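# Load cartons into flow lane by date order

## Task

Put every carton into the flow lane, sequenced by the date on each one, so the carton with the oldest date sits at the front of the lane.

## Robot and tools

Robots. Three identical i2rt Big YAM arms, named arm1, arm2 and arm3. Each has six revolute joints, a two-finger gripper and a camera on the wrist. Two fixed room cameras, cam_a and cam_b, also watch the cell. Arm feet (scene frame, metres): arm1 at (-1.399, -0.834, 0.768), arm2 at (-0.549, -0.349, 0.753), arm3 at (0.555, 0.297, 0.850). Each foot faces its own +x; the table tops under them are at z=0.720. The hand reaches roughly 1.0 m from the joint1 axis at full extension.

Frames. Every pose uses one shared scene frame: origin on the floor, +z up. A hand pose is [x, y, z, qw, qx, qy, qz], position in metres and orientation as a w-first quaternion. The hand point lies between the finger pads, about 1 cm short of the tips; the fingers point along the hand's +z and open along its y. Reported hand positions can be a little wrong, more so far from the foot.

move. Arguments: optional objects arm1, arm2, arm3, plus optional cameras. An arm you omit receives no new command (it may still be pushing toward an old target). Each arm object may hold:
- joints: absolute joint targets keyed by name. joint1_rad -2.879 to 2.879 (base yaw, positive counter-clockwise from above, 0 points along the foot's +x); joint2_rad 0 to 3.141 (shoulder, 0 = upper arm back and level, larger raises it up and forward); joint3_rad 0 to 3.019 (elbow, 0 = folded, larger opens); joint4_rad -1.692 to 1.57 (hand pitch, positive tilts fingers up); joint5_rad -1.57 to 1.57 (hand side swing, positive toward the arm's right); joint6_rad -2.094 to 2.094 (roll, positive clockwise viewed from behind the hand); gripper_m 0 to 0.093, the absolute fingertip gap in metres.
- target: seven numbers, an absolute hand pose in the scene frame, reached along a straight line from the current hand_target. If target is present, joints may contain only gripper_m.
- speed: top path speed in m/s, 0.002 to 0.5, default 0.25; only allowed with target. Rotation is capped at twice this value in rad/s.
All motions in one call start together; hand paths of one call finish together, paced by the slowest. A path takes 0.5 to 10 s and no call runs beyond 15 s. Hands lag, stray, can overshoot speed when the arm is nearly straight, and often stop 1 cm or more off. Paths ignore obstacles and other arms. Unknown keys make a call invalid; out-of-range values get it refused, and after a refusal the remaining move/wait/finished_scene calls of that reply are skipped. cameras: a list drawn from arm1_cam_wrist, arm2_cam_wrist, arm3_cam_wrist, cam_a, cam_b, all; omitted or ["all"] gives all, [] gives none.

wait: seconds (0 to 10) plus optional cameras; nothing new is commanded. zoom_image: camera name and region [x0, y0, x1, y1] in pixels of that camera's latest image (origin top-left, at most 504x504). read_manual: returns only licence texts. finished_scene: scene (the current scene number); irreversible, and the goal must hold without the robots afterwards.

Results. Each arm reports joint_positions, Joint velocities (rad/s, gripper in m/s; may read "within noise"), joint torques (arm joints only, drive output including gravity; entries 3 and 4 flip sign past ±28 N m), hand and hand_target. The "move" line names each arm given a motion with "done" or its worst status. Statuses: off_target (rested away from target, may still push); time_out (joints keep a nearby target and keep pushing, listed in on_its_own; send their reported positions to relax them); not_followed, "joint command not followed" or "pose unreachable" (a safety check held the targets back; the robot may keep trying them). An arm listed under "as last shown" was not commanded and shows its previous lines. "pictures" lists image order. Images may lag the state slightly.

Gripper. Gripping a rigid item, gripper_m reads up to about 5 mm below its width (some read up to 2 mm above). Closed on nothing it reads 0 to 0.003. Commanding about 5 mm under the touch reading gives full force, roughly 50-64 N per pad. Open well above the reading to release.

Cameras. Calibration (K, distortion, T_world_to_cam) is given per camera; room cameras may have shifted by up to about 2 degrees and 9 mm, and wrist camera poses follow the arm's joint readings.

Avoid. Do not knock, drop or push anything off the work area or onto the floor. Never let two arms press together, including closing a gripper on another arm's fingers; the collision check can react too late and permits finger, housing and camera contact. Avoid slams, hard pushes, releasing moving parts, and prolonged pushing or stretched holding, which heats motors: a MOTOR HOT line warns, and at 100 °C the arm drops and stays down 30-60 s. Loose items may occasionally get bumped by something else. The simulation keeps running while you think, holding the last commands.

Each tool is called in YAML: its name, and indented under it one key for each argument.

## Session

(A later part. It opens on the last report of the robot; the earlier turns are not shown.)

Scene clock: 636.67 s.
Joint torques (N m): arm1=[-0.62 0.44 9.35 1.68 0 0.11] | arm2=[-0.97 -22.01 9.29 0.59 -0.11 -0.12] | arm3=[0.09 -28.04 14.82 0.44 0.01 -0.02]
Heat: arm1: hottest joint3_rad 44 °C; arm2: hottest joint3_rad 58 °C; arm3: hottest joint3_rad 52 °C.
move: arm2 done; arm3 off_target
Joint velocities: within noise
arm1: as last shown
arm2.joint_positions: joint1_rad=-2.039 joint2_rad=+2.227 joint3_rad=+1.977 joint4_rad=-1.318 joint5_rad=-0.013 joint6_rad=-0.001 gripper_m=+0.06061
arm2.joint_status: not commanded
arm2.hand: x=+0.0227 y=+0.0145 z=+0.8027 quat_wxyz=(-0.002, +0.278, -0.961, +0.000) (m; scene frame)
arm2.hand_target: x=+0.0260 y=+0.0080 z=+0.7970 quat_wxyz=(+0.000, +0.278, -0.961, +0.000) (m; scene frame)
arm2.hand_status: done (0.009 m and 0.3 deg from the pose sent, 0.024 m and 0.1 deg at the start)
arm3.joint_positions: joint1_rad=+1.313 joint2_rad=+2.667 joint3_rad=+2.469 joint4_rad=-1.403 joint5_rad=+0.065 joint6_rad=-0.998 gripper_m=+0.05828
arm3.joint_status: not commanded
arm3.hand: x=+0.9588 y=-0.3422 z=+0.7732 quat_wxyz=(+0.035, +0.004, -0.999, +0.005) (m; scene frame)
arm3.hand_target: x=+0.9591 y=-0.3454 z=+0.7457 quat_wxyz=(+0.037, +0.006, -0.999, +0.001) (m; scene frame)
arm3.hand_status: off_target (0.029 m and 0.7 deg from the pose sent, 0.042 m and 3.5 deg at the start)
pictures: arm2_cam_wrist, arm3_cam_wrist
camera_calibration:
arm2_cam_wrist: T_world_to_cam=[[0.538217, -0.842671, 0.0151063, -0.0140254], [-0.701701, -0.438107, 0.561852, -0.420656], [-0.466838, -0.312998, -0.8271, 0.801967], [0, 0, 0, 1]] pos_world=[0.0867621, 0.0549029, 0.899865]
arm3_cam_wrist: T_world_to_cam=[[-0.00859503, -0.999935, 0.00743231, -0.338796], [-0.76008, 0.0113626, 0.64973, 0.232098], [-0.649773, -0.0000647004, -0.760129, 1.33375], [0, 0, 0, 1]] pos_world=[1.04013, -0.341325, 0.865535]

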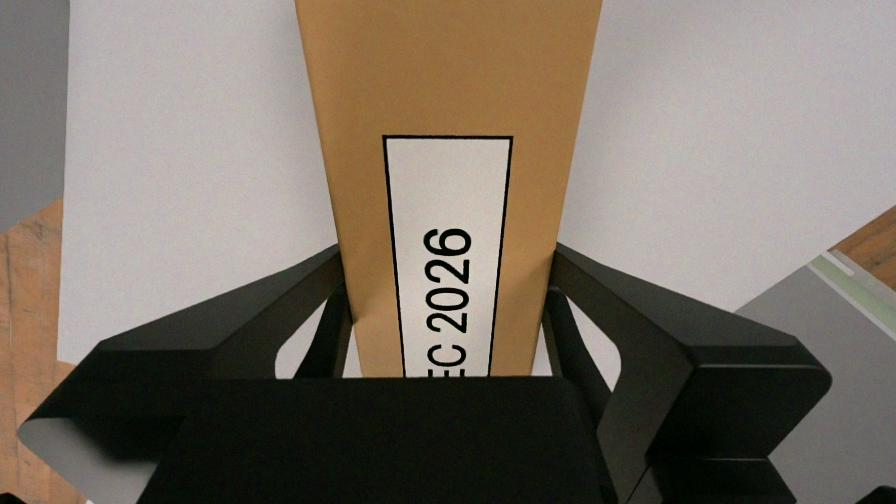

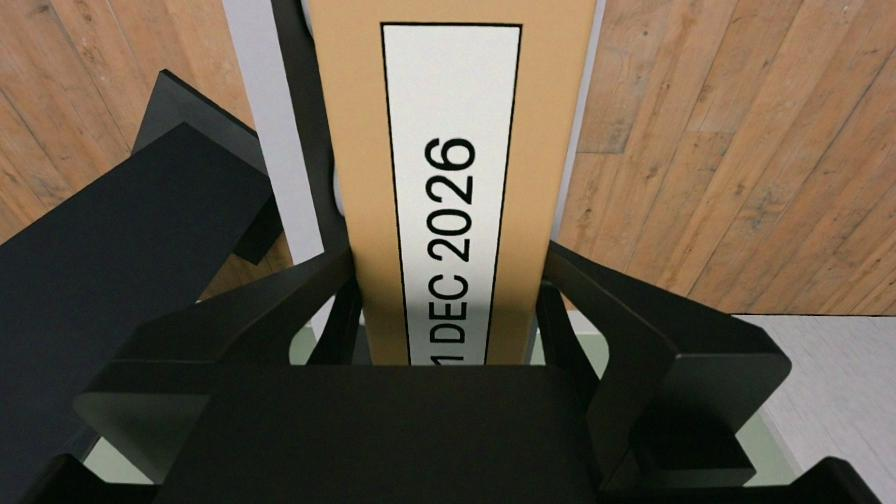

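move:
  arm2: {"target": [0.026, 0.008, 0.787, 0.0, -0.2779, 0.9606, 0.0], "speed": 0.1}
  arm3: {"target": [0.960, -0.336, 0.757, -0.0175, -0.0061, 0.9998, 0.0001], "speed": 0.1}
  cameras: ["arm2_cam_wrist", "arm3_cam_wrist"]

Scene clock: 653.10 s.
Joint torques (N m): arm1=[-0.56 0.44 9.36 1.69 0.01 0.11] | arm2=[-0.97 -21.07 8.73 0.64 -0.12 -0.11] | arm3=[0.03 -32.15 9.06 0.87 -0.46 -0.01]
Heat: arm1: hottest joint3_rad 44 °C; arm2: hottest joint3_rad 56 °C; arm3: hottest joint3_rad 50 °C.
move: arm2 off_target; arm3 off_target
Joint velocities: within noise
arm1: as last shown
arm2.joint_positions: joint1_rad=-2.039 joint2_rad=+2.227 joint3_rad=+1.968 joint4_rad=-1.298 joint5_rad=-0.013 joint6_rad=-0.001 gripper_m=+0.06061
arm2.joint_status: not commanded
arm2.hand: x=+0.0244 y=+0.0156 z=+0.7995 quat_wxyz=(-0.008, +0.278, -0.960, -0.001) (m; scene frame)
arm2.hand_target: x=+0.0258 y=+0.0079 z=+0.7871 quat_wxyz=(+0.000, +0.278, -0.961, +0.000) (m; scene frame)
arm2.hand_status: off_target (0.015 m and 0.9 deg from the pose sent, 0.017 m and 0.3 deg at the start)
arm3.joint_positions: joint1_rad=+1.313 joint2_rad=+2.633 joint3_rad=+2.406 joint4_rad=-1.348 joint5_rad=+0.043 joint6_rad=-0.999 gripper_m=+0.05828
arm3.joint_status: not commanded
arm3.hand: x=+0.9619 y=-0.3402 z=+0.7744 quat_wxyz=(+0.019, +0.004, -1.000, +0.010) (m; scene frame)
arm3.hand_target: x=+0.9598 y=-0.3357 z=+0.7572 quat_wxyz=(+0.018, +0.006, -1.000, +0.000) (m; scene frame)
arm3.hand_status: off_target (0.018 m and 1.2 deg from the pose sent, 0.017 m and 2.1 deg at the start)
pictures: arm2_cam_wrist, arm3_cam_wrist
camera_calibration:
arm2_cam_wrist: T_world_to_cam=[[0.538166, -0.842703, 0.015139, -0.0141073], [-0.707066, -0.441624, 0.552291, -0.409371], [-0.458732, -0.307929, -0.833514, 0.80533], [0, 0, 0, 1]] pos_world=[0.0875703, 0.055308, 0.897559]
arm3_cam_wrist: T_world_to_cam=[[-0.00826438, -0.999819, 0.0171232, -0.344549], [-0.78055, 0.0171534, 0.624858, 0.274627], [-0.625038, -0.00820146, -0.780551, 1.32585], [0, 0, 0, 1]] pos_world=[1.04022, -0.338323, 0.869194]

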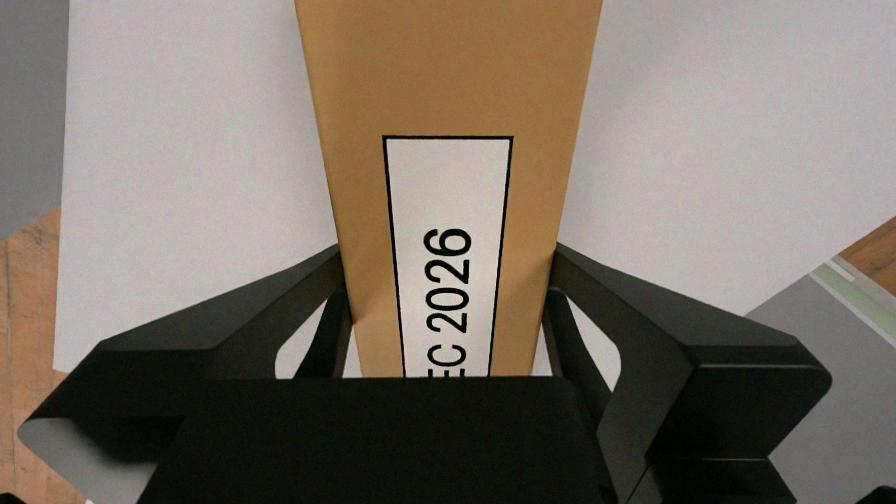

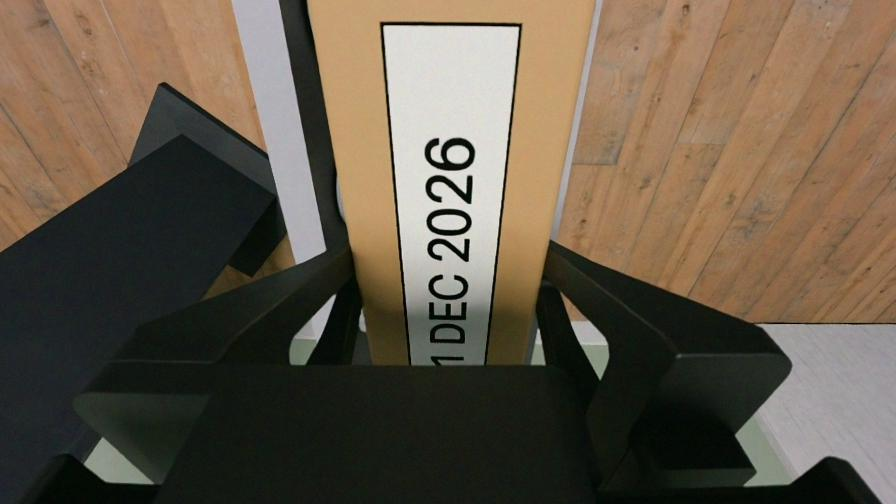

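move:
  arm2: {"joints": {"gripper_m": 0.094}}
  arm3: {"target": [0.958, -0.330, 0.738, -0.0175, -0.0061, 0.9998, 0.0001], "speed": 0.1}
  cameras: ["arm2_cam_wrist", "arm3_cam_wrist"]

Scene clock: 659.13 s.
Joint torques (N m): arm1=[-0.5 0.5 9.36 1.69 0 0.11] | arm2=[-0.97 -20.78 8.92 0.65 -0.11 -0.11] | arm3=[0.03 -30.04 8.72 0.98 -0.46 0.01]
Heat: arm1: hottest joint3_rad 44 °C; arm2: hottest joint3_rad 54 °C; arm3: hottest joint3_rad 49 °C.
move: arm2 done; arm3 off_target
Joint velocities: within noise
arm1: as last shown
arm2.joint_positions: joint1_rad=-2.039 joint2_rad=+2.227 joint3_rad=+1.968 joint4_rad=-1.298 joint5_rad=-0.013 joint6_rad=-0.001 gripper_m=+0.09388
arm2.joint_status: all done
arm2.hand: x=+0.0244 y=+0.0156 z=+0.7995 quat_wxyz=(-0.008, +0.278, -0.960, -0.001) (m; scene frame)
arm2.hand_target: x=+0.0258 y=+0.0079 z=+0.7871 quat_wxyz=(+0.000, +0.278, -0.961, +0.000) (m; scene frame)
arm2.hand_status: not commanded
arm3.joint_positions: joint1_rad=+1.313 joint2_rad=+2.607 joint3_rad=+2.346 joint4_rad=-1.293 joint5_rad=+0.043 joint6_rad=-1.000 gripper_m=+0.05828
arm3.joint_status: not commanded
arm3.hand: x=+0.9614 y=-0.3392 z=+0.7717 quat_wxyz=(+0.012, +0.004, -1.000, +0.019) (m; scene frame)
arm3.hand_target: x=+0.9573 y=-0.3290 z=+0.7389 quat_wxyz=(+0.018, +0.006, -1.000, +0.000) (m; scene frame)
arm3.hand_status: off_target (0.035 m and 2.3 deg from the pose sent, 0.038 m and 1.2 deg at the start)
pictures: arm2_cam_wrist, arm3_cam_wrist
camera_calibration:
arm2_cam_wrist: T_world_to_cam=[[0.538191, -0.842693, 0.0147853, -0.0137385], [-0.706926, -0.441792, 0.552336, -0.409485], [-0.458918, -0.307715, -0.83349, 0.805268], [0, 0, 0, 1]] pos_world=[0.0874702, 0.0553083, 0.897559]
arm3_cam_wrist: T_world_to_cam=[[-0.00786738, -0.999346, 0.0352959, -0.357748], [-0.788236, 0.0279174, 0.61474, 0.294687], [-0.615323, -0.0229851, -0.78794, 1.31484], [0, 0, 0, 1]] pos_world=[1.03852, -0.335519, 0.867487]

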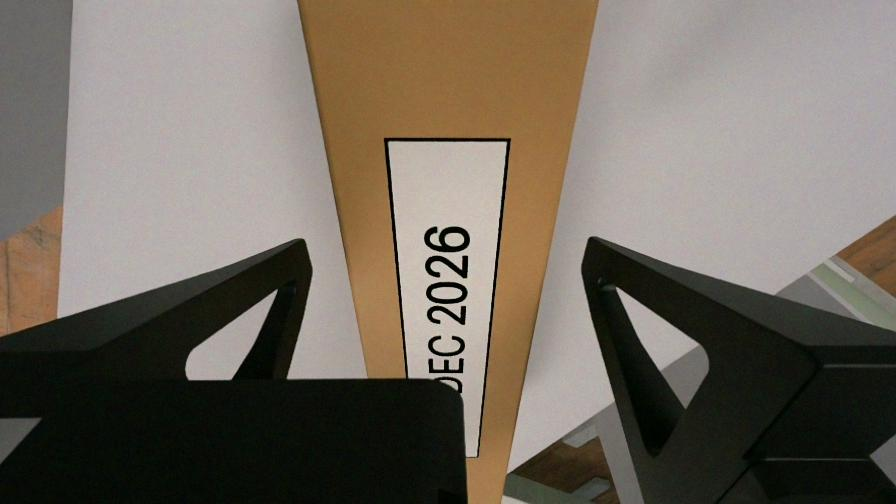

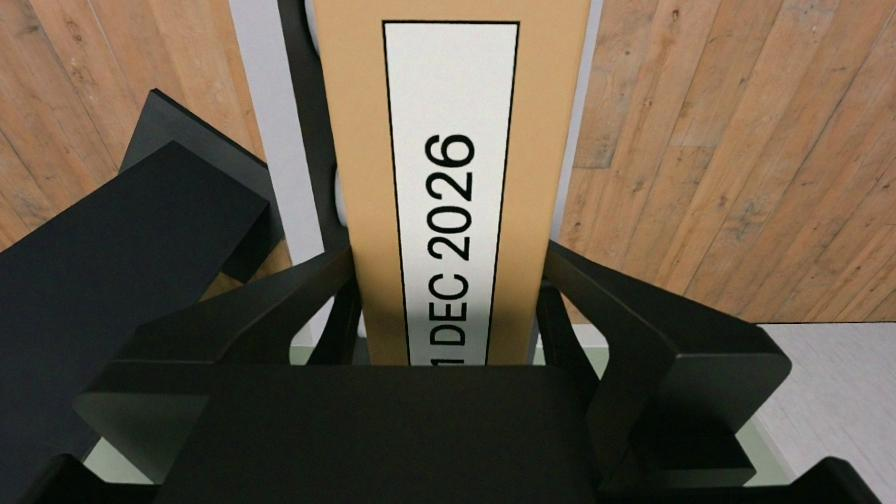

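move:
  arm2: {"target": [-0.18, -0.118, 0.98, 0.0, -0.2779, 0.9606, 0.0], "speed": 0.25}
  arm3: {"target": [0.957, -0.331, 0.810, -0.0175, -0.0061, 0.9998, 0.0001], "speed": 0.15}
  cameras: ["arm2_cam_wrist", "arm3_cam_wrist"]

move:
  arm3: {"target": [0.957, -0.331, 0.755, -0.0175, -0.0061, 0.9998, 0.0001], "speed": 0.1}
  cameras: ["arm3_cam_wrist"]

Scene clock: 673.13 s.
Joint torques (N m): arm1=[-0.62 0.44 9.36 1.68 0 0.11] | arm2=[-1.03 -10.64 8.98 0.01 -0.11 -0.12] | arm3=[-0.09 -36.48 12.15 -0.2 -0.14 0.05]
Heat: arm1: hottest joint3_rad 45 °C; arm2: hottest joint2_rad 52 °C; arm3: hottest joint3_rad 47 °C.
move: arm2 off_target; arm3 off_target
Joint velocities: within noise
arm1: as last shown
arm2.joint_positions: joint1_rad=-2.043 joint2_rad=+1.472 joint3_rad=+1.388 joint4_rad=-1.456 joint5_rad=-0.013 joint6_rad=-0.005 gripper_m=+0.09388
arm2.joint_status: not commanded
arm2.hand: x=-0.1785 y=-0.1112 z=+0.9903 quat_wxyz=(-0.016, +0.278, -0.960, -0.004) (m; scene frame)
arm2.hand_target: x=-0.1801 y=-0.1180 z=+0.9803 quat_wxyz=(+0.000, +0.278, -0.961, +0.000) (m; scene frame)
arm2.hand_status: off_target (0.012 m and 1.9 deg from the pose sent, 0.304 m and 0.9 deg at the start)
arm3.joint_positions: joint1_rad=+1.313 joint2_rad=+2.601 joint3_rad=+2.345 joint4_rad=-1.381 joint5_rad=+0.035 joint6_rad=-1.006 gripper_m=+0.05828
arm3.joint_status: not commanded
arm3.hand: x=+0.9510 y=-0.3213 z=+0.7758 quat_wxyz=(+0.031, +0.007, -0.999, -0.019) (m; scene frame)
arm3.hand_target: x=+0.9566 y=-0.3306 z=+0.8099 quat_wxyz=(+0.017, +0.006, -1.000, +0.000) (m; scene frame)
arm3.hand_status: off_target (0.036 m and 2.7 deg from the pose sent, 0.039 m and 2.3 deg at the start)
pictures: arm2_cam_wrist, arm3_cam_wrist
camera_calibration:
arm2_cam_wrist: T_world_to_cam=[[0.538537, -0.842469, 0.0149912, -0.0142682], [-0.714763, -0.447336, 0.537592, -0.701691], [-0.446198, -0.300228, -0.843072, 0.844784], [0, 0, 0, 1]] pos_world=[-0.116917, -0.072284, 1.08965]
arm3_cam_wrist: T_world_to_cam=[[-0.00269174, -0.999235, -0.0390048, -0.287344], [-0.764047, -0.0231093, 0.644747, 0.220776], [-0.645155, 0.031537, -0.7634, 1.33894], [0, 0, 0, 1]] pos_world=[1.03173, -0.324248, 0.868596]

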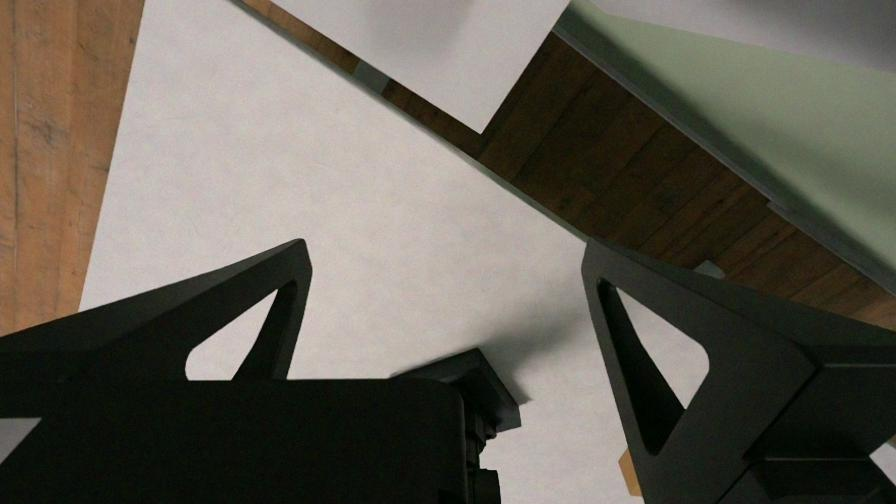

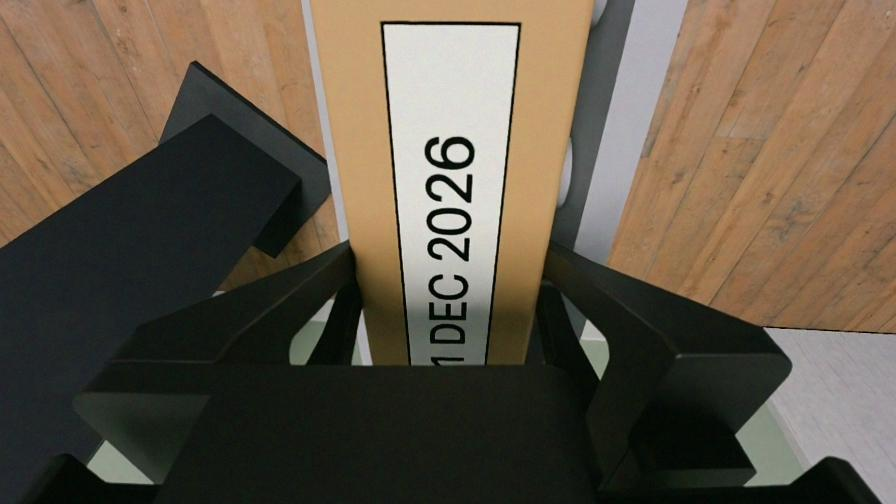

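Scene clock: 674.27 s.
Joint torques (N m): arm1=[-0.62 0.44 9.36 1.68 0 0.11] | arm2=[-1.03 -10.52 8.99 -0.01 -0.11 -0.12] | arm3=[0.15 -31.09 9.94 1.03 -0.13 0.01]
Heat: arm1: hottest joint3_rad 45 °C; arm2: hottest joint2_rad 52 °C; arm3: hottest joint3_rad 47 °C.
move: arm3 off_target
Joint velocities: within noise
arm1, arm2: as last shown
arm3.joint_positions: joint1_rad=+1.313 joint2_rad=+2.601 joint3_rad=+2.341 joint4_rad=-1.322 joint5_rad=+0.034 joint6_rad=-1.003 gripper_m=+0.05828
arm3.joint_status: not commanded
arm3.hand: x=+0.9582 y=-0.3321 z=+0.7737 quat_wxyz=(+0.017, +0.005, -1.000, +0.004) (m; scene frame)
arm3.hand_target: x=+0.9566 y=-0.3306 z=+0.7554 quat_wxyz=(+0.018, +0.006, -1.000, +0.000) (m; scene frame)
arm3.hand_status: off_target (0.019 m and 0.5 deg from the pose sent, 0.024 m and 2.7 deg at the start)
pictures: arm3_cam_wrist
camera_calibration:
arm3_cam_wrist: T_world_to_cam=[[-0.00528783, -0.999965, 0.00649828, -0.331186], [-0.783113, 0.00818205, 0.621825, 0.273818], [-0.621857, -0.00180078, -0.783129, 1.32417], [0, 0, 0, 1]] pos_world=[1.03612, -0.331031, 0.868881]

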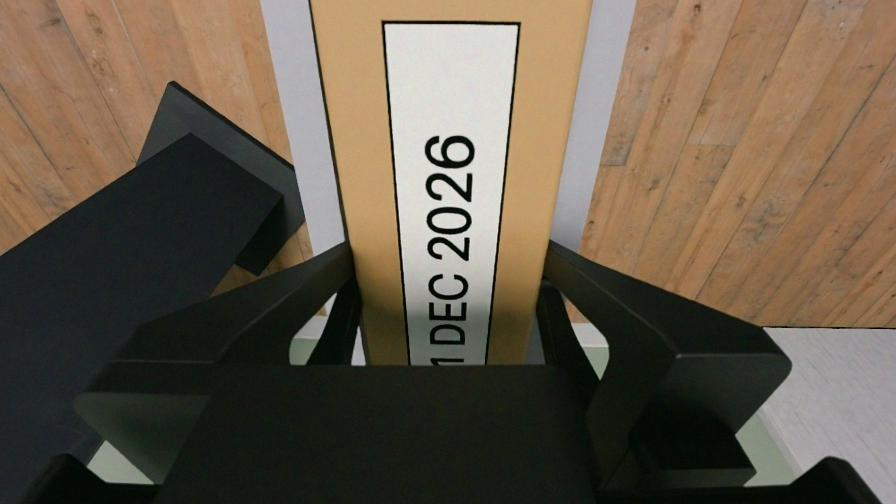

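move:
  arm3: {"target": [0.957, -0.331, 0.738, -0.0195, -0.0061, 0.9998, 0.0001], "speed": 0.1}
  arm2: {"joints": {"joint1_rad": 2.30, "joint2_rad": 1.518, "joint3_rad": 1.414, "joint4_rad": -1.466, "joint5_rad": 0.0, "joint6_rad": -0.41}}
  cameras: ["arm2_cam_wrist", "arm3_cam_wrist"]

Scene clock: 679.23 s.
Joint torques (N m): arm1=[-0.5 0.44 9.33 1.69 0 0.11] | arm2=[0.09 -12.4 12.01 -0.12 -0.03 -0.11] | arm3=[0.03 -29.33 9.69 1.36 -0.03 -0.03]
Heat: arm1: hottest joint3_rad 45 °C; arm2: hottest joint3_rad 52 °C; arm3: hottest joint3_rad 47 °C.
move: arm2 done; arm3 off_target
Joint velocities: within noise
arm1: as last shown
arm2.joint_positions: joint1_rad=+2.298 joint2_rad=+1.523 joint3_rad=+1.388 joint4_rad=-1.457 joint5_rad=-0.001 joint6_rad=-0.401 gripper_m=+0.09396
arm2.joint_status: all done
arm2.hand: x=-0.4681 y=-0.7837 z=+0.9740 quat_wxyz=(+0.001, +0.472, +0.882, +0.005) (m; scene frame)
arm2.hand_target: x=-0.4663 y=-0.7882 z=+0.9857 quat_wxyz=(+0.007, +0.467, +0.884, -0.003) (m; scene frame)
arm2.hand_status: not commanded
arm3.joint_positions: joint1_rad=+1.313 joint2_rad=+2.601 joint3_rad=+2.338 joint4_rad=-1.307 joint5_rad=+0.035 joint6_rad=-0.998 gripper_m=+0.05828
arm3.joint_status: not commanded
arm3.hand: x=+0.9596 y=-0.3344 z=+0.7726 quat_wxyz=(+0.013, +0.003, -1.000, +0.010) (m; scene frame)
arm3.hand_target: x=+0.9560 y=-0.3298 z=+0.7390 quat_wxyz=(+0.020, +0.006, -1.000, +0.000) (m; scene frame)
arm3.hand_status: off_target (0.035 m and 1.4 deg from the pose sent, 0.036 m and 0.6 deg at the start)
pictures: arm2_cam_wrist, arm3_cam_wrist
camera_calibration:
arm2_cam_wrist: T_world_to_cam=[[-0.829329, -0.558753, 0.00272335, -0.83073], [-0.45834, 0.683062, 0.56864, -0.225099], [-0.31959, 0.470341, -0.822582, 1.14311], [0, 0, 0, 1]] pos_world=[-0.426795, -0.848068, 1.07056]
arm3_cam_wrist: T_world_to_cam=[[-0.0103648, -0.999802, 0.0169931, -0.336662], [-0.787028, 0.0186396, 0.616635, 0.286875], [-0.61683, -0.00698275, -0.787066, 1.32067], [0, 0, 0, 1]] pos_world=[1.03692, -0.33272, 0.868278]

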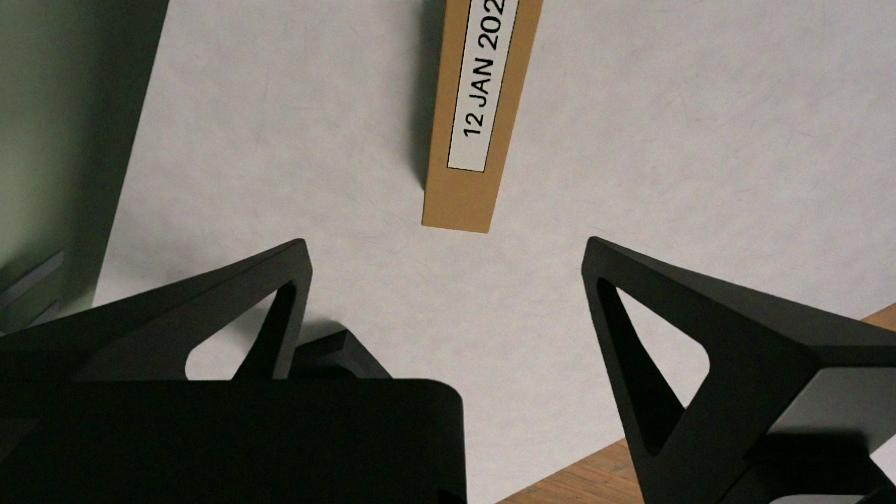

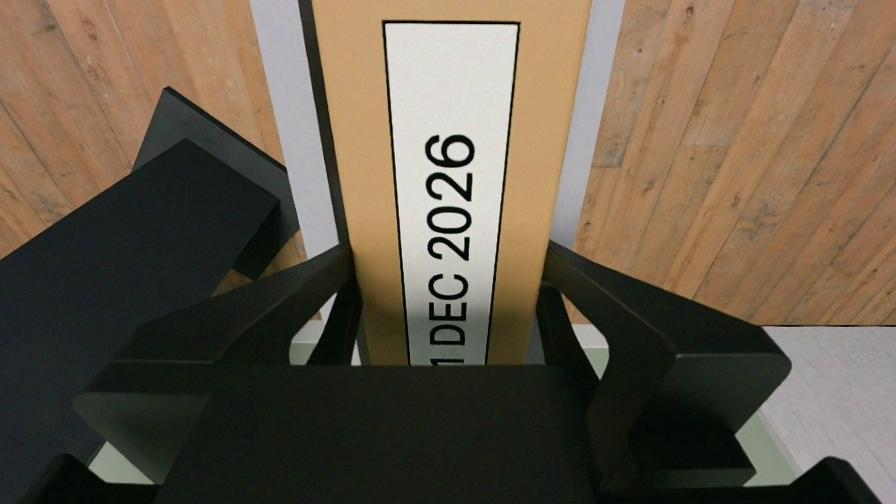

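move:
  arm3: {"target": [0.955, -0.328, 0.715, -0.0195, -0.0061, 0.9998, 0.0001], "speed": 0.1}
  cameras: ["arm3_cam_wrist"]

Scene clock: 697.80 s.
Joint torques (N m): arm1=[-0.56 0.44 9.36 1.66 0 0.11] | arm2=[0.15 -12.45 12.01 -0.09 -0.03 -0.11] | arm3=[-0.32 -27.93 8.27 1.83 -0.06 -0.08]
Heat: arm1: hottest joint3_rad 45 °C; arm2: hottest joint3_rad 55 °C; arm3: hottest joint3_rad 46 °C.
move: arm3 off_target
Joint velocities: within noise
arm1, arm2: as last shown
arm2.joint_positions: joint1_rad=+2.298 joint2_rad=+1.523 joint3_rad=+1.388 joint4_rad=-1.458 joint5_rad=-0.001 joint6_rad=-0.401 gripper_m=+0.09396
arm2.hand: x=-0.4682 y=-0.7836 z=+0.9740 quat_wxyz=(+0.001, +0.472, +0.882, +0.006) (m; scene frame)
arm3.joint_positions: joint1_rad=+1.318 joint2_rad=+2.596 joint3_rad=+2.313 joint4_rad=-1.269 joint5_rad=+0.035 joint6_rad=-0.991 gripper_m=+0.05828
arm3.joint_status: not commanded
arm3.hand: x=+0.9637 y=-0.3336 z=+0.7675 quat_wxyz=(+0.009, +0.002, -1.000, +0.017) (m; scene frame)
arm3.hand_target: x=+0.9532 y=-0.3252 z=+0.7170 quat_wxyz=(+0.020, +0.006, -1.000, -0.001) (m; scene frame)
arm3.hand_status: off_target (0.054 m and 2.4 deg from the pose sent, 0.058 m and 1.4 deg at the start)
pictures: arm3_cam_wrist
camera_calibration:
arm3_cam_wrist: T_world_to_cam=[[-0.0121747, -0.999397, 0.0325155, -0.345739], [-0.792766, 0.0294653, 0.608814, 0.308447], [-0.609405, -0.018365, -0.792646, 1.31259], [0, 0, 0, 1]] pos_world=[1.04022, -0.330514, 0.863874]

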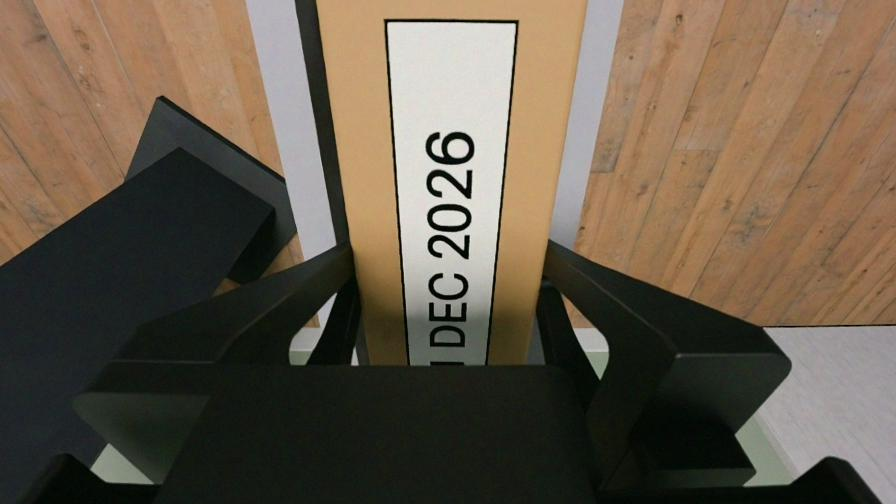

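move:
  arm3: {"joints": {"gripper_m": 0.093}}
  cameras: ["arm3_cam_wrist", "cam_b"]

Scene clock: 707.40 s.
Joint torques (N m): arm1=[-0.56 0.44 9.36 1.68 0 0.11] | arm2=[0.09 -12.4 12.01 -0.09 -0.03 -0.11] | arm3=[-0.44 -29.1 9.7 0.58 -0.04 -0.02]
Heat: arm1: hottest joint3_rad 45 °C; arm2: hottest joint3_rad 56 °C; arm3: hottest joint3_rad 45 °C.
move: arm3 done
Joint velocities: within noise
arm1.joint_positions: joint1_rad=+0.217 joint2_rad=+0.596 joint3_rad=+1.195 joint4_rad=-1.207 joint5_rad=+0.002 joint6_rad=-0.007 gripper_m=+0.09391
arm1.joint_status: not commanded
arm1.hand: x=-1.4693 y=-1.0909 z=+1.2404 quat_wxyz=(-0.278, -0.703, -0.541, +0.367) (m; scene frame)
arm1.hand_target: x=-1.4739 y=-1.0918 z=+1.2433 quat_wxyz=(-0.279, -0.708, -0.532, +0.371) (m; scene frame)
arm1.hand_status: not commanded
arm2: as last shown
arm3.joint_positions: joint1_rad=+1.318 joint2_rad=+2.611 joint3_rad=+2.296 joint4_rad=-1.235 joint5_rad=+0.035 joint6_rad=-0.997 gripper_m=+0.09288
arm3.joint_status: all done
arm3.hand: x=+0.9630 y=-0.3328 z=+0.7502 quat_wxyz=(+0.008, +0.005, -1.000, +0.018) (m; scene frame)
arm3.hand_target: x=+0.9534 y=-0.3252 z=+0.7171 quat_wxyz=(+0.019, +0.006, -1.000, +0.000) (m; scene frame)
arm3.hand_status: not commanded
pictures: arm3_cam_wrist, cam_b
camera_calibration:
arm3_cam_wrist: T_world_to_cam=[[-0.00644309, -0.999416, 0.0335436, -0.350634], [-0.793775, 0.0255129, 0.607677, 0.318878], [-0.608178, -0.0227107, -0.793476, 1.29643], [0, 0, 0, 1]] pos_world=[1.03932, -0.329122, 0.846673]

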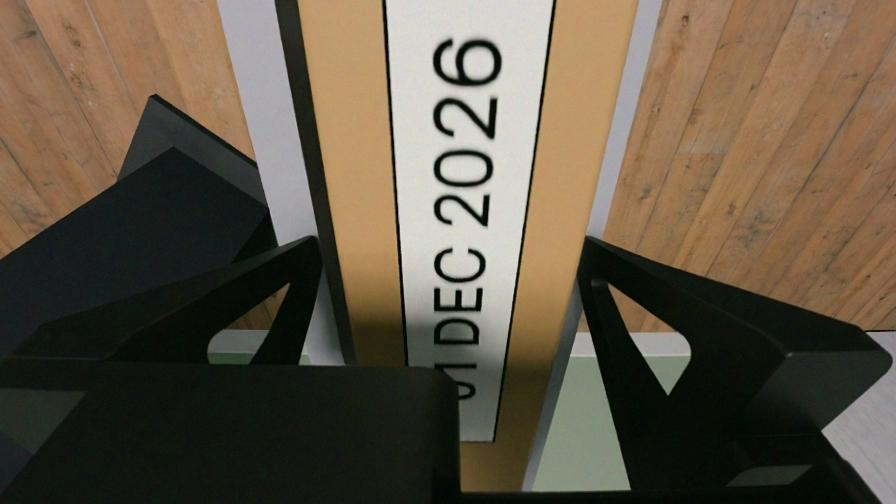

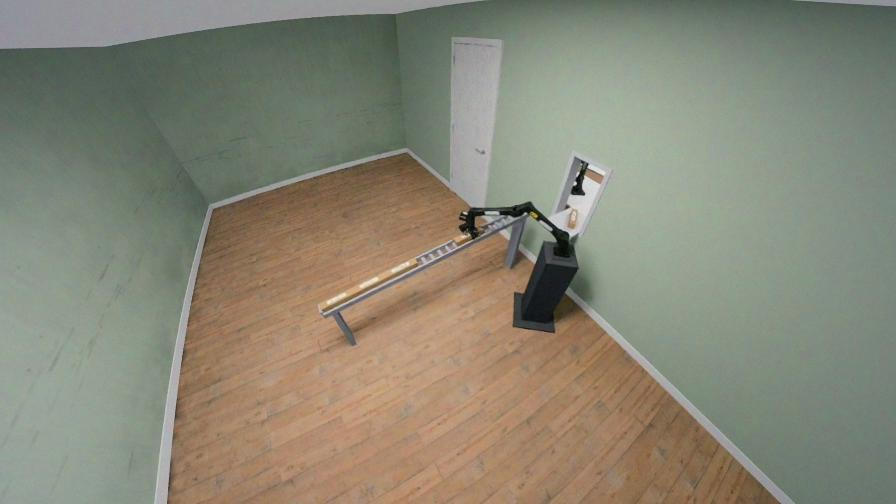

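move:
  arm3: {"target": [0.953, -0.325, 0.86, 0.0, 0.0, 1.0, 0.0], "speed": 0.2}
  cameras: ["arm3_cam_wrist", "cam_b"]

Scene clock: 711.33 s.
Joint torques (N m): arm1=[-0.56 0.5 9.35 1.68 0 0.11] | arm2=[0.09 -12.4 12 -0.09 -0.03 -0.11] | arm3=[-0.67 -31.03 14.16 -0.02 -0.14 0.02]
Heat: arm1: hottest joint3_rad 45 °C; arm2: hottest joint3_rad 56 °C; arm3: hottest joint3_rad 45 °C.
move: arm3 off_target
Joint velocities: within noise
arm1, arm2: as last shown
arm3.joint_positions: joint1_rad=+1.316 joint2_rad=+2.458 joint3_rad=+2.285 joint4_rad=-1.413 joint5_rad=+0.005 joint6_rad=-0.997 gripper_m=+0.09294
arm3.joint_status: not commanded
arm3.hand: x=+0.9551 y=-0.3138 z=+0.8560 quat_wxyz=(+0.005, +0.004, -1.000, -0.005) (m; scene frame)
arm3.hand_target: x=+0.9528 y=-0.3247 z=+0.8600 quat_wxyz=(+0.000, +0.000, -1.000, +0.000) (m; scene frame)
arm3.hand_status: off_target (0.012 m and 1.0 deg from the pose sent, 0.111 m and 2.3 deg at the start)
pictures: arm3_cam_wrist, cam_b
camera_calibration:
arm3_cam_wrist: T_world_to_cam=[[-0.00793231, -0.999887, -0.0127978, -0.294325], [-0.796866, -0.00141103, 0.604154, 0.245319], [-0.604104, 0.0149905, -0.796765, 1.38662], [0, 0, 0, 1]] pos_world=[1.03082, -0.314732, 0.952836]

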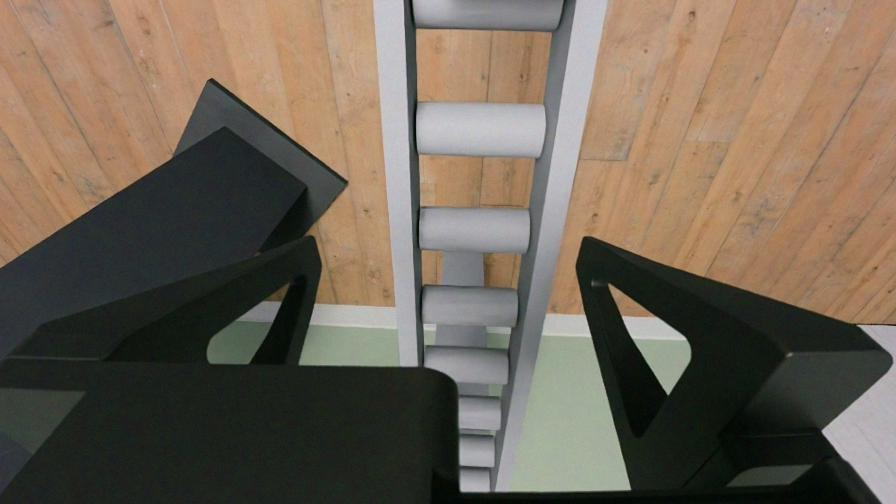

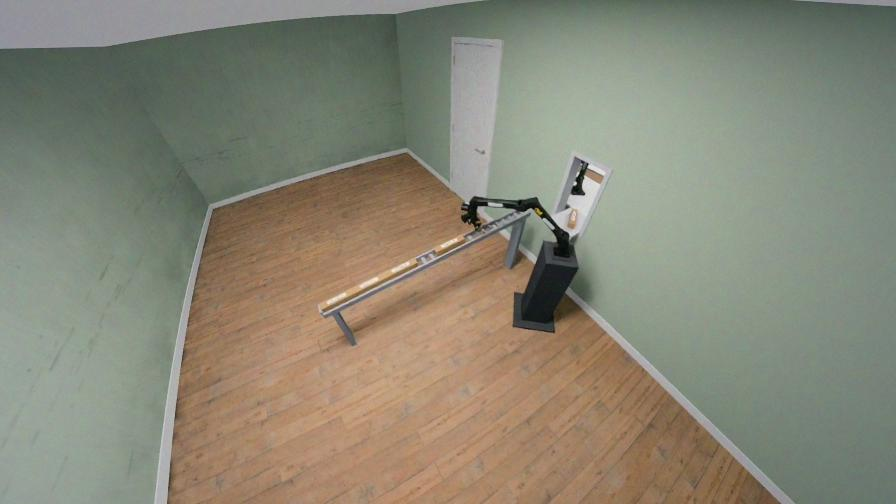

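zoom_image:
  camera: "arm3_cam_wrist"
  region: [340, 0, 640, 300]

wait:
  seconds: 0.5
  cameras: ["cam_b"]

zoom_image:
  camera: "cam_b"
  region: [300, 180, 560, 350]

Scaled by 1.680 from the camera's 896x504 image, which has a finer 1280x720 frame.

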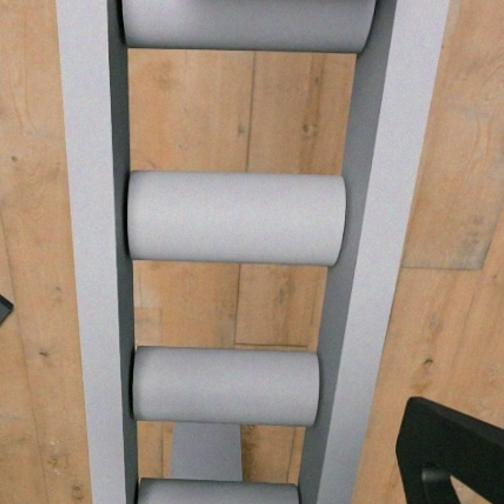

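Scene clock: 717.13 s.
Joint torques (N m): arm1=[-0.56 0.44 9.35 1.69 0 0.11] | arm2=[0.15 -12.4 12 -0.12 -0.03 -0.11] | arm3=[-0.62 -31.09 14.22 0.01 -0.14 0.02]
Heat: arm1: hottest joint3_rad 45 °C; arm2: hottest joint3_rad 56 °C; arm3: hottest joint3_rad 46 °C.
Joint velocities: within noise
arm1.joint_positions: joint1_rad=+0.217 joint2_rad=+0.596 joint3_rad=+1.195 joint4_rad=-1.207 joint5_rad=+0.002 joint6_rad=-0.007 gripper_m=+0.09391
arm1.joint_status: not commanded
arm1.hand: x=-1.4693 y=-1.0909 z=+1.2404 quat_wxyz=(-0.278, -0.703, -0.541, +0.367) (m; scene frame)
arm1.hand_target: x=-1.4739 y=-1.0918 z=+1.2433 quat_wxyz=(-0.279, -0.708, -0.532, +0.371) (m; scene frame)
arm1.hand_status: not commanded
arm2.joint_positions: joint1_rad=+2.298 joint2_rad=+1.523 joint3_rad=+1.388 joint4_rad=-1.458 joint5_rad=-0.001 joint6_rad=-0.401 gripper_m=+0.09396
arm2.joint_status: not commanded
arm2.hand: x=-0.4682 y=-0.7836 z=+0.9740 quat_wxyz=(+0.001, +0.472, +0.882, +0.006) (m; scene frame)
arm2.hand_target: x=-0.4663 y=-0.7882 z=+0.9857 quat_wxyz=(+0.007, +0.467, +0.884, -0.003) (m; scene frame)
arm2.hand_status: not commanded
arm3.joint_positions: joint1_rad=+1.316 joint2_rad=+2.458 joint3_rad=+2.285 joint4_rad=-1.413 joint5_rad=+0.005 joint6_rad=-0.997 gripper_m=+0.09294
arm3.joint_status: not commanded
arm3.hand: x=+0.9551 y=-0.3138 z=+0.8560 quat_wxyz=(+0.005, +0.004, -1.000, -0.005) (m; scene frame)
arm3.hand_target: x=+0.9528 y=-0.3247 z=+0.8600 quat_wxyz=(+0.000, +0.000, -1.000, +0.000) (m; scene frame)
arm3.hand_status: off_target (0.012 m and 1.0 deg from the pose sent, 0.111 m and 2.3 deg at the start)
wait: 0.50 s; at rest from the start
pictures: cam_b

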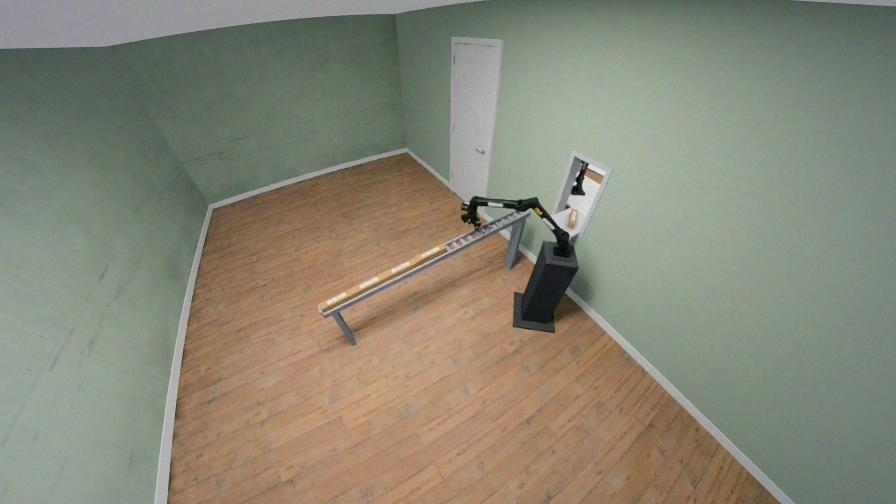

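Scaled by 1.938 from the camera's 896x504 image, which has a finer 1280x720 frame.

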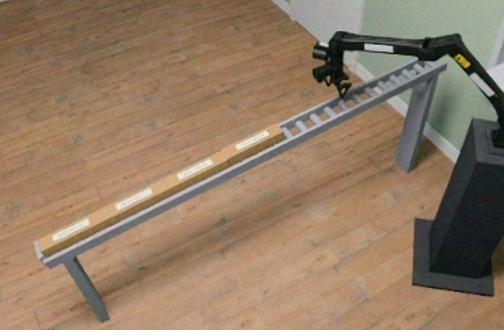

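move:
  arm2: {"target": [-0.466, -0.825, 0.85, 0.0111, 0.5262, 0.8504, -0.0069], "speed": 0.2}
  arm3: {"joints": {"joint1_rad": -0.344, "joint2_rad": 1.534, "joint3_rad": 1.0856, "joint4_rad": -1.122, "joint5_rad": 0.0, "joint6_rad": -0.104}}
  cameras: ["arm2_cam_wrist", "arm3_cam_wrist"]

Scene clock: 732.77 s.
Joint torques (N m): arm1=[-0.56 0.44 9.36 1.68 0.01 0.11] | arm2=[-0.91 -12.81 8.75 0.8 -0.02 0.1] | arm3=[0.21 -16.91 9.77 0.25 -0.05 0.13]
Heat: arm1: hottest joint3_rad 45 °C; arm2: hottest joint3_rad 56 °C; arm3: hottest joint3_rad 48 °C.
move: arm2 done; arm3 done
Joint velocities: within noise
arm1: as last shown
arm2.joint_positions: joint1_rad=+2.296 joint2_rad=+1.680 joint3_rad=+1.263 joint4_rad=-1.132 joint5_rad=-0.001 joint6_rad=-0.299 gripper_m=+0.09396
arm2.joint_status: not commanded
arm2.hand: x=-0.4601 y=-0.8246 z=+0.8584 quat_wxyz=(+0.015, +0.516, +0.856, -0.010) (m; scene frame)
arm2.hand_target: x=-0.4659 y=-0.8248 z=+0.8500 quat_wxyz=(+0.011, +0.526, +0.850, -0.007) (m; scene frame)
arm2.hand_status: done (0.010 m and 1.4 deg from the pose sent, 0.131 m and 7.4 deg at the start)
arm3.joint_positions: joint1_rad=-0.343 joint2_rad=+1.540 joint3_rad=+1.086 joint4_rad=-1.118 joint5_rad=+0.002 joint6_rad=-0.111 gripper_m=+0.09299
arm3.joint_status: all done
arm3.hand: x=+0.1829 y=+0.0988 z=+0.9473 quat_wxyz=(+0.001, -0.955, -0.298, -0.001) (m; scene frame)
arm3.hand_target: x=+0.1840 y=+0.0995 z=+0.9493 quat_wxyz=(+0.000, -0.956, -0.294, -0.001) (m; scene frame)
arm3.hand_status: not commanded
pictures: arm2_cam_wrist, arm3_cam_wrist
camera_calibration:
arm2_cam_wrist: T_world_to_cam=[[-0.882426, -0.470187, 0.0157662, -0.809174], [-0.389595, 0.74914, 0.535729, -0.0134163], [-0.263704, 0.466599, -0.844243, 1.11106], [0, 0, 0, 1]] pos_world=[-0.426272, -0.888831, 0.95795]
arm3_cam_wrist: T_world_to_cam=[[-0.555136, 0.831759, -0.00127935, 0.0215381], [0.666363, 0.445666, 0.597781, -0.730355], [0.49778, 0.330998, -0.801658, 0.758692], [0, 0, 0, 1]] pos_world=[0.120976, 0.0564547, 1.04483]

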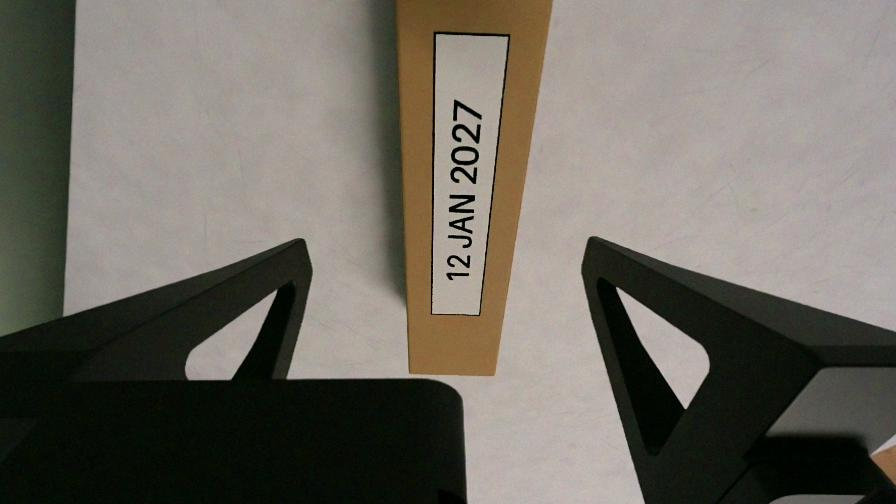

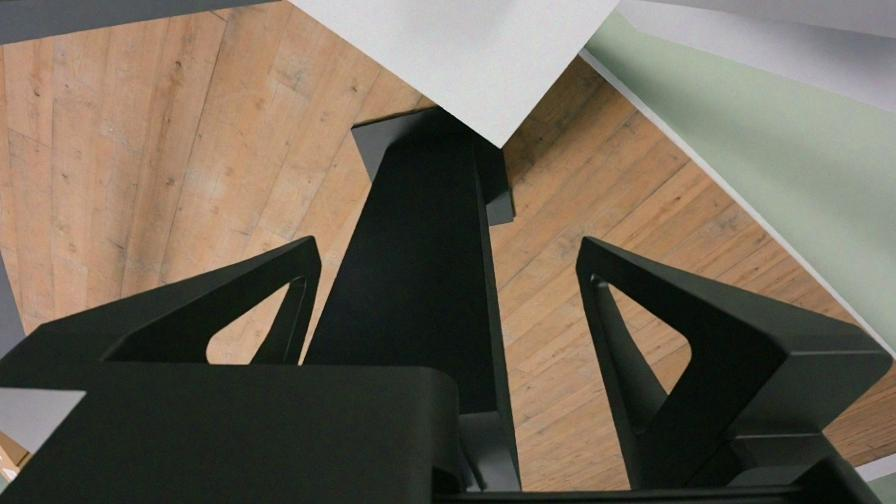

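move:
  arm2: {"target": [-0.478, -0.8265, 0.758, 0.0111, 0.5336, 0.8457, -0.0069], "speed": 0.12}
  arm3: {"joints": {"joint1_rad": -0.344, "joint2_rad": 1.824, "joint3_rad": 1.545, "joint4_rad": -1.29, "joint5_rad": 0.0, "joint6_rad": -0.104}}
  cameras: ["arm2_cam_wrist", "arm3_cam_wrist"]

Scene clock: 745.40 s.
Joint torques (N m): arm1=[-0.56 0.44 9.33 1.66 0.01 0.11] | arm2=[-0.85 -13.27 7.42 0.85 -0.03 0] | arm3=[0.15 -21.36 13.93 0.08 -0.06 0.13]
Heat: arm1: hottest joint3_rad 45 °C; arm2: hottest joint3_rad 54 °C; arm3: hottest joint3_rad 47 °C.
move: arm2 off_target; arm3 done
Joint velocities: within noise
arm1: as last shown
arm2.joint_positions: joint1_rad=+2.269 joint2_rad=+1.798 joint3_rad=+1.158 joint4_rad=-0.901 joint5_rad=-0.001 joint6_rad=-0.299 gripper_m=+0.09396
arm2.joint_status: not commanded
arm2.hand: x=-0.4719 y=-0.8297 z=+0.7695 quat_wxyz=(+0.017, +0.528, +0.849, -0.013) (m; scene frame)
arm2.hand_target: x=-0.4779 y=-0.8263 z=+0.7583 quat_wxyz=(+0.011, +0.534, +0.846, -0.007) (m; scene frame)
arm2.hand_status: off_target (0.013 m and 1.2 deg from the pose sent, 0.102 m and 2.4 deg at the start)
arm3.joint_positions: joint1_rad=-0.343 joint2_rad=+1.815 joint3_rad=+1.507 joint4_rad=-1.281 joint5_rad=+0.002 joint6_rad=-0.111 gripper_m=+0.09299
arm3.joint_status: all done
arm3.hand: x=+0.0794 y=+0.0432 z=+0.9691 quat_wxyz=(+0.003, -0.955, -0.298, -0.010) (m; scene frame)
arm3.hand_target: x=+0.0693 y=+0.0379 z=+0.9781 quat_wxyz=(+0.000, -0.956, -0.294, +0.000) (m; scene frame)
arm3.hand_status: not commanded
pictures: arm2_cam_wrist, arm3_cam_wrist
camera_calibration:
arm2_cam_wrist: T_world_to_cam=[[-0.895042, -0.445635, 0.0176009, -0.807677], [-0.369706, 0.763458, 0.529574, 0.0595137], [-0.249434, 0.467484, -0.848081, 1.04571], [0, 0, 0, 1]] pos_world=[-0.440066, -0.894219, 0.869548]
arm3_cam_wrist: T_world_to_cam=[[-0.555118, 0.831766, -0.00303006, 0.0120504], [0.65679, 0.440569, 0.611985, -0.662435], [0.510364, 0.337734, -0.790863, 0.834303], [0, 0, 0, 1]] pos_world=[0.0159721, 0.0000527005, 1.06526]

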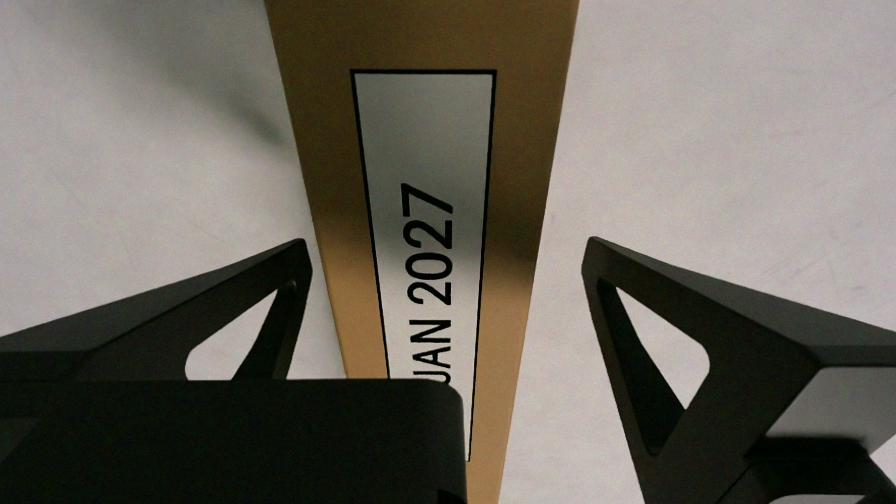

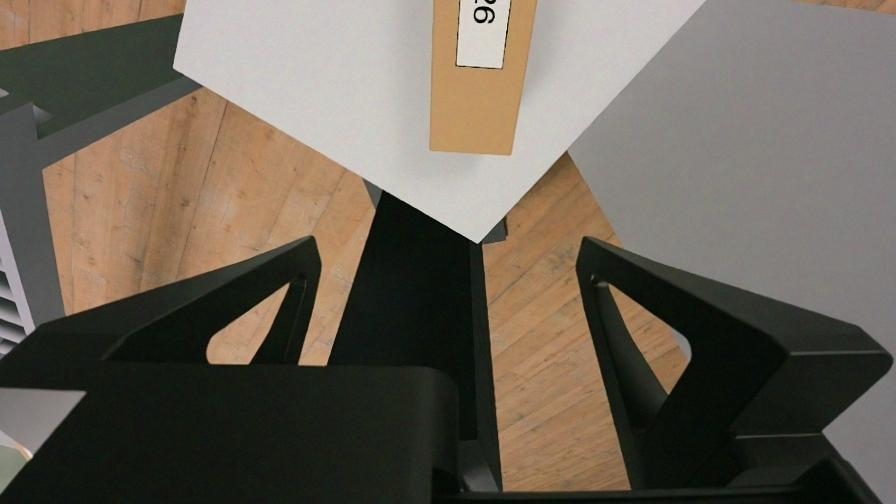

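move:
  arm2: {"joints": {"gripper_m": 0.045}}
  arm3: {"target": [-0.032, 0.0015, 0.89, -0.0024, -0.9625, -0.2714, 0.0084], "speed": 0.2}
  cameras: ["arm2_cam_wrist", "arm3_cam_wrist"]

Scene clock: 762.07 s.
Joint torques (N m): arm1=[-0.5 0.38 9.35 1.68 0 0.11] | arm2=[-0.79 -12.98 7.45 0.81 0.08 0] | arm3=[-0.85 -25.11 14.53 0.2 -0.05 0.14]
Heat: arm1: hottest joint3_rad 45 °C; arm2: hottest joint3_rad 53 °C; arm3: hottest joint3_rad 49 °C.
move: arm2 off_target; arm3 off_target
Joint velocities: within noise
arm1: as last shown
arm2.joint_positions: joint1_rad=+2.269 joint2_rad=+1.798 joint3_rad=+1.158 joint4_rad=-0.901 joint5_rad=-0.004 joint6_rad=-0.299 gripper_m=+0.06052
arm2.joint_status: gripper_m off_target (ended at +0.06055, target +0.04500)
arm2.hand: x=-0.4716 y=-0.8298 z=+0.7695 quat_wxyz=(+0.018, +0.528, +0.849, -0.012) (m; scene frame)
arm2.hand_target: x=-0.4779 y=-0.8262 z=+0.7583 quat_wxyz=(+0.011, +0.534, +0.846, -0.007) (m; scene frame)
arm2.hand_status: not commanded
arm3.joint_positions: joint1_rad=-0.359 joint2_rad=+2.133 joint3_rad=+1.794 joint4_rad=-1.224 joint5_rad=+0.002 joint6_rad=-0.090 gripper_m=+0.09299
arm3.joint_status: not commanded
arm3.hand: x=-0.0172 y=+0.0025 z=+0.8908 quat_wxyz=(+0.000, -0.960, -0.280, +0.003) (m; scene frame)
arm3.hand_target: x=-0.0314 y=+0.0018 z=+0.8901 quat_wxyz=(-0.002, -0.962, -0.271, +0.009) (m; scene frame)
arm3.hand_status: off_target (0.015 m and 1.2 deg from the pose sent, 0.143 m and 3.8 deg at the start)
pictures: arm2_cam_wrist, arm3_cam_wrist
camera_calibration:
arm2_cam_wrist: T_world_to_cam=[[-0.8952, -0.44542, 0.0147681, -0.805091], [-0.371153, 0.763465, 0.528551, 0.0597212], [-0.246702, 0.467678, -0.848773, 1.04777], [0, 0, 0, 1]] pos_world=[-0.440063, -0.894219, 0.869646]
arm3_cam_wrist: T_world_to_cam=[[-0.524271, 0.851551, -0.000935918, -0.00942874], [0.686834, 0.423509, 0.590677, -0.513559], [0.503388, 0.309032, -0.806908, 0.849763], [0, 0, 0, 1]] pos_world=[-0.0799732, -0.0370773, 0.989019]

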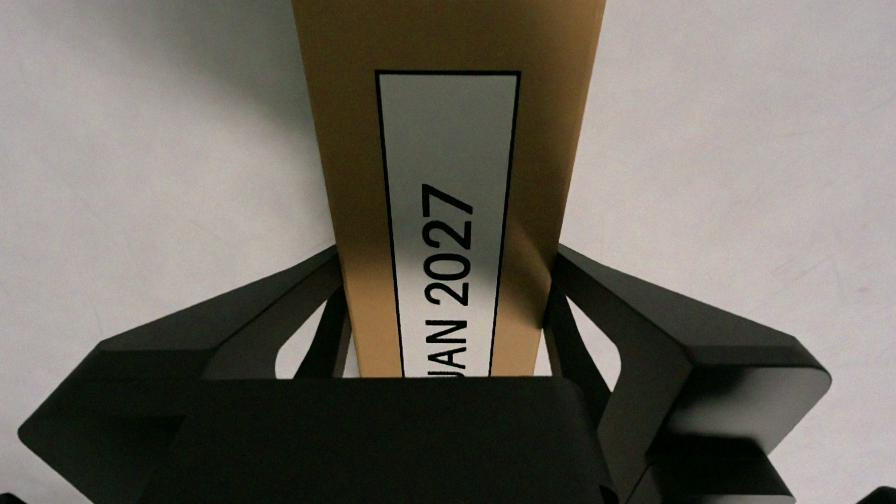

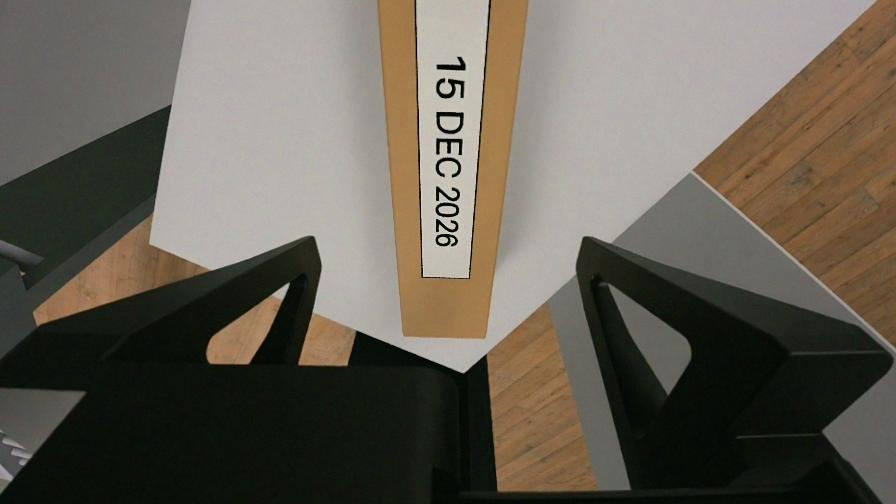

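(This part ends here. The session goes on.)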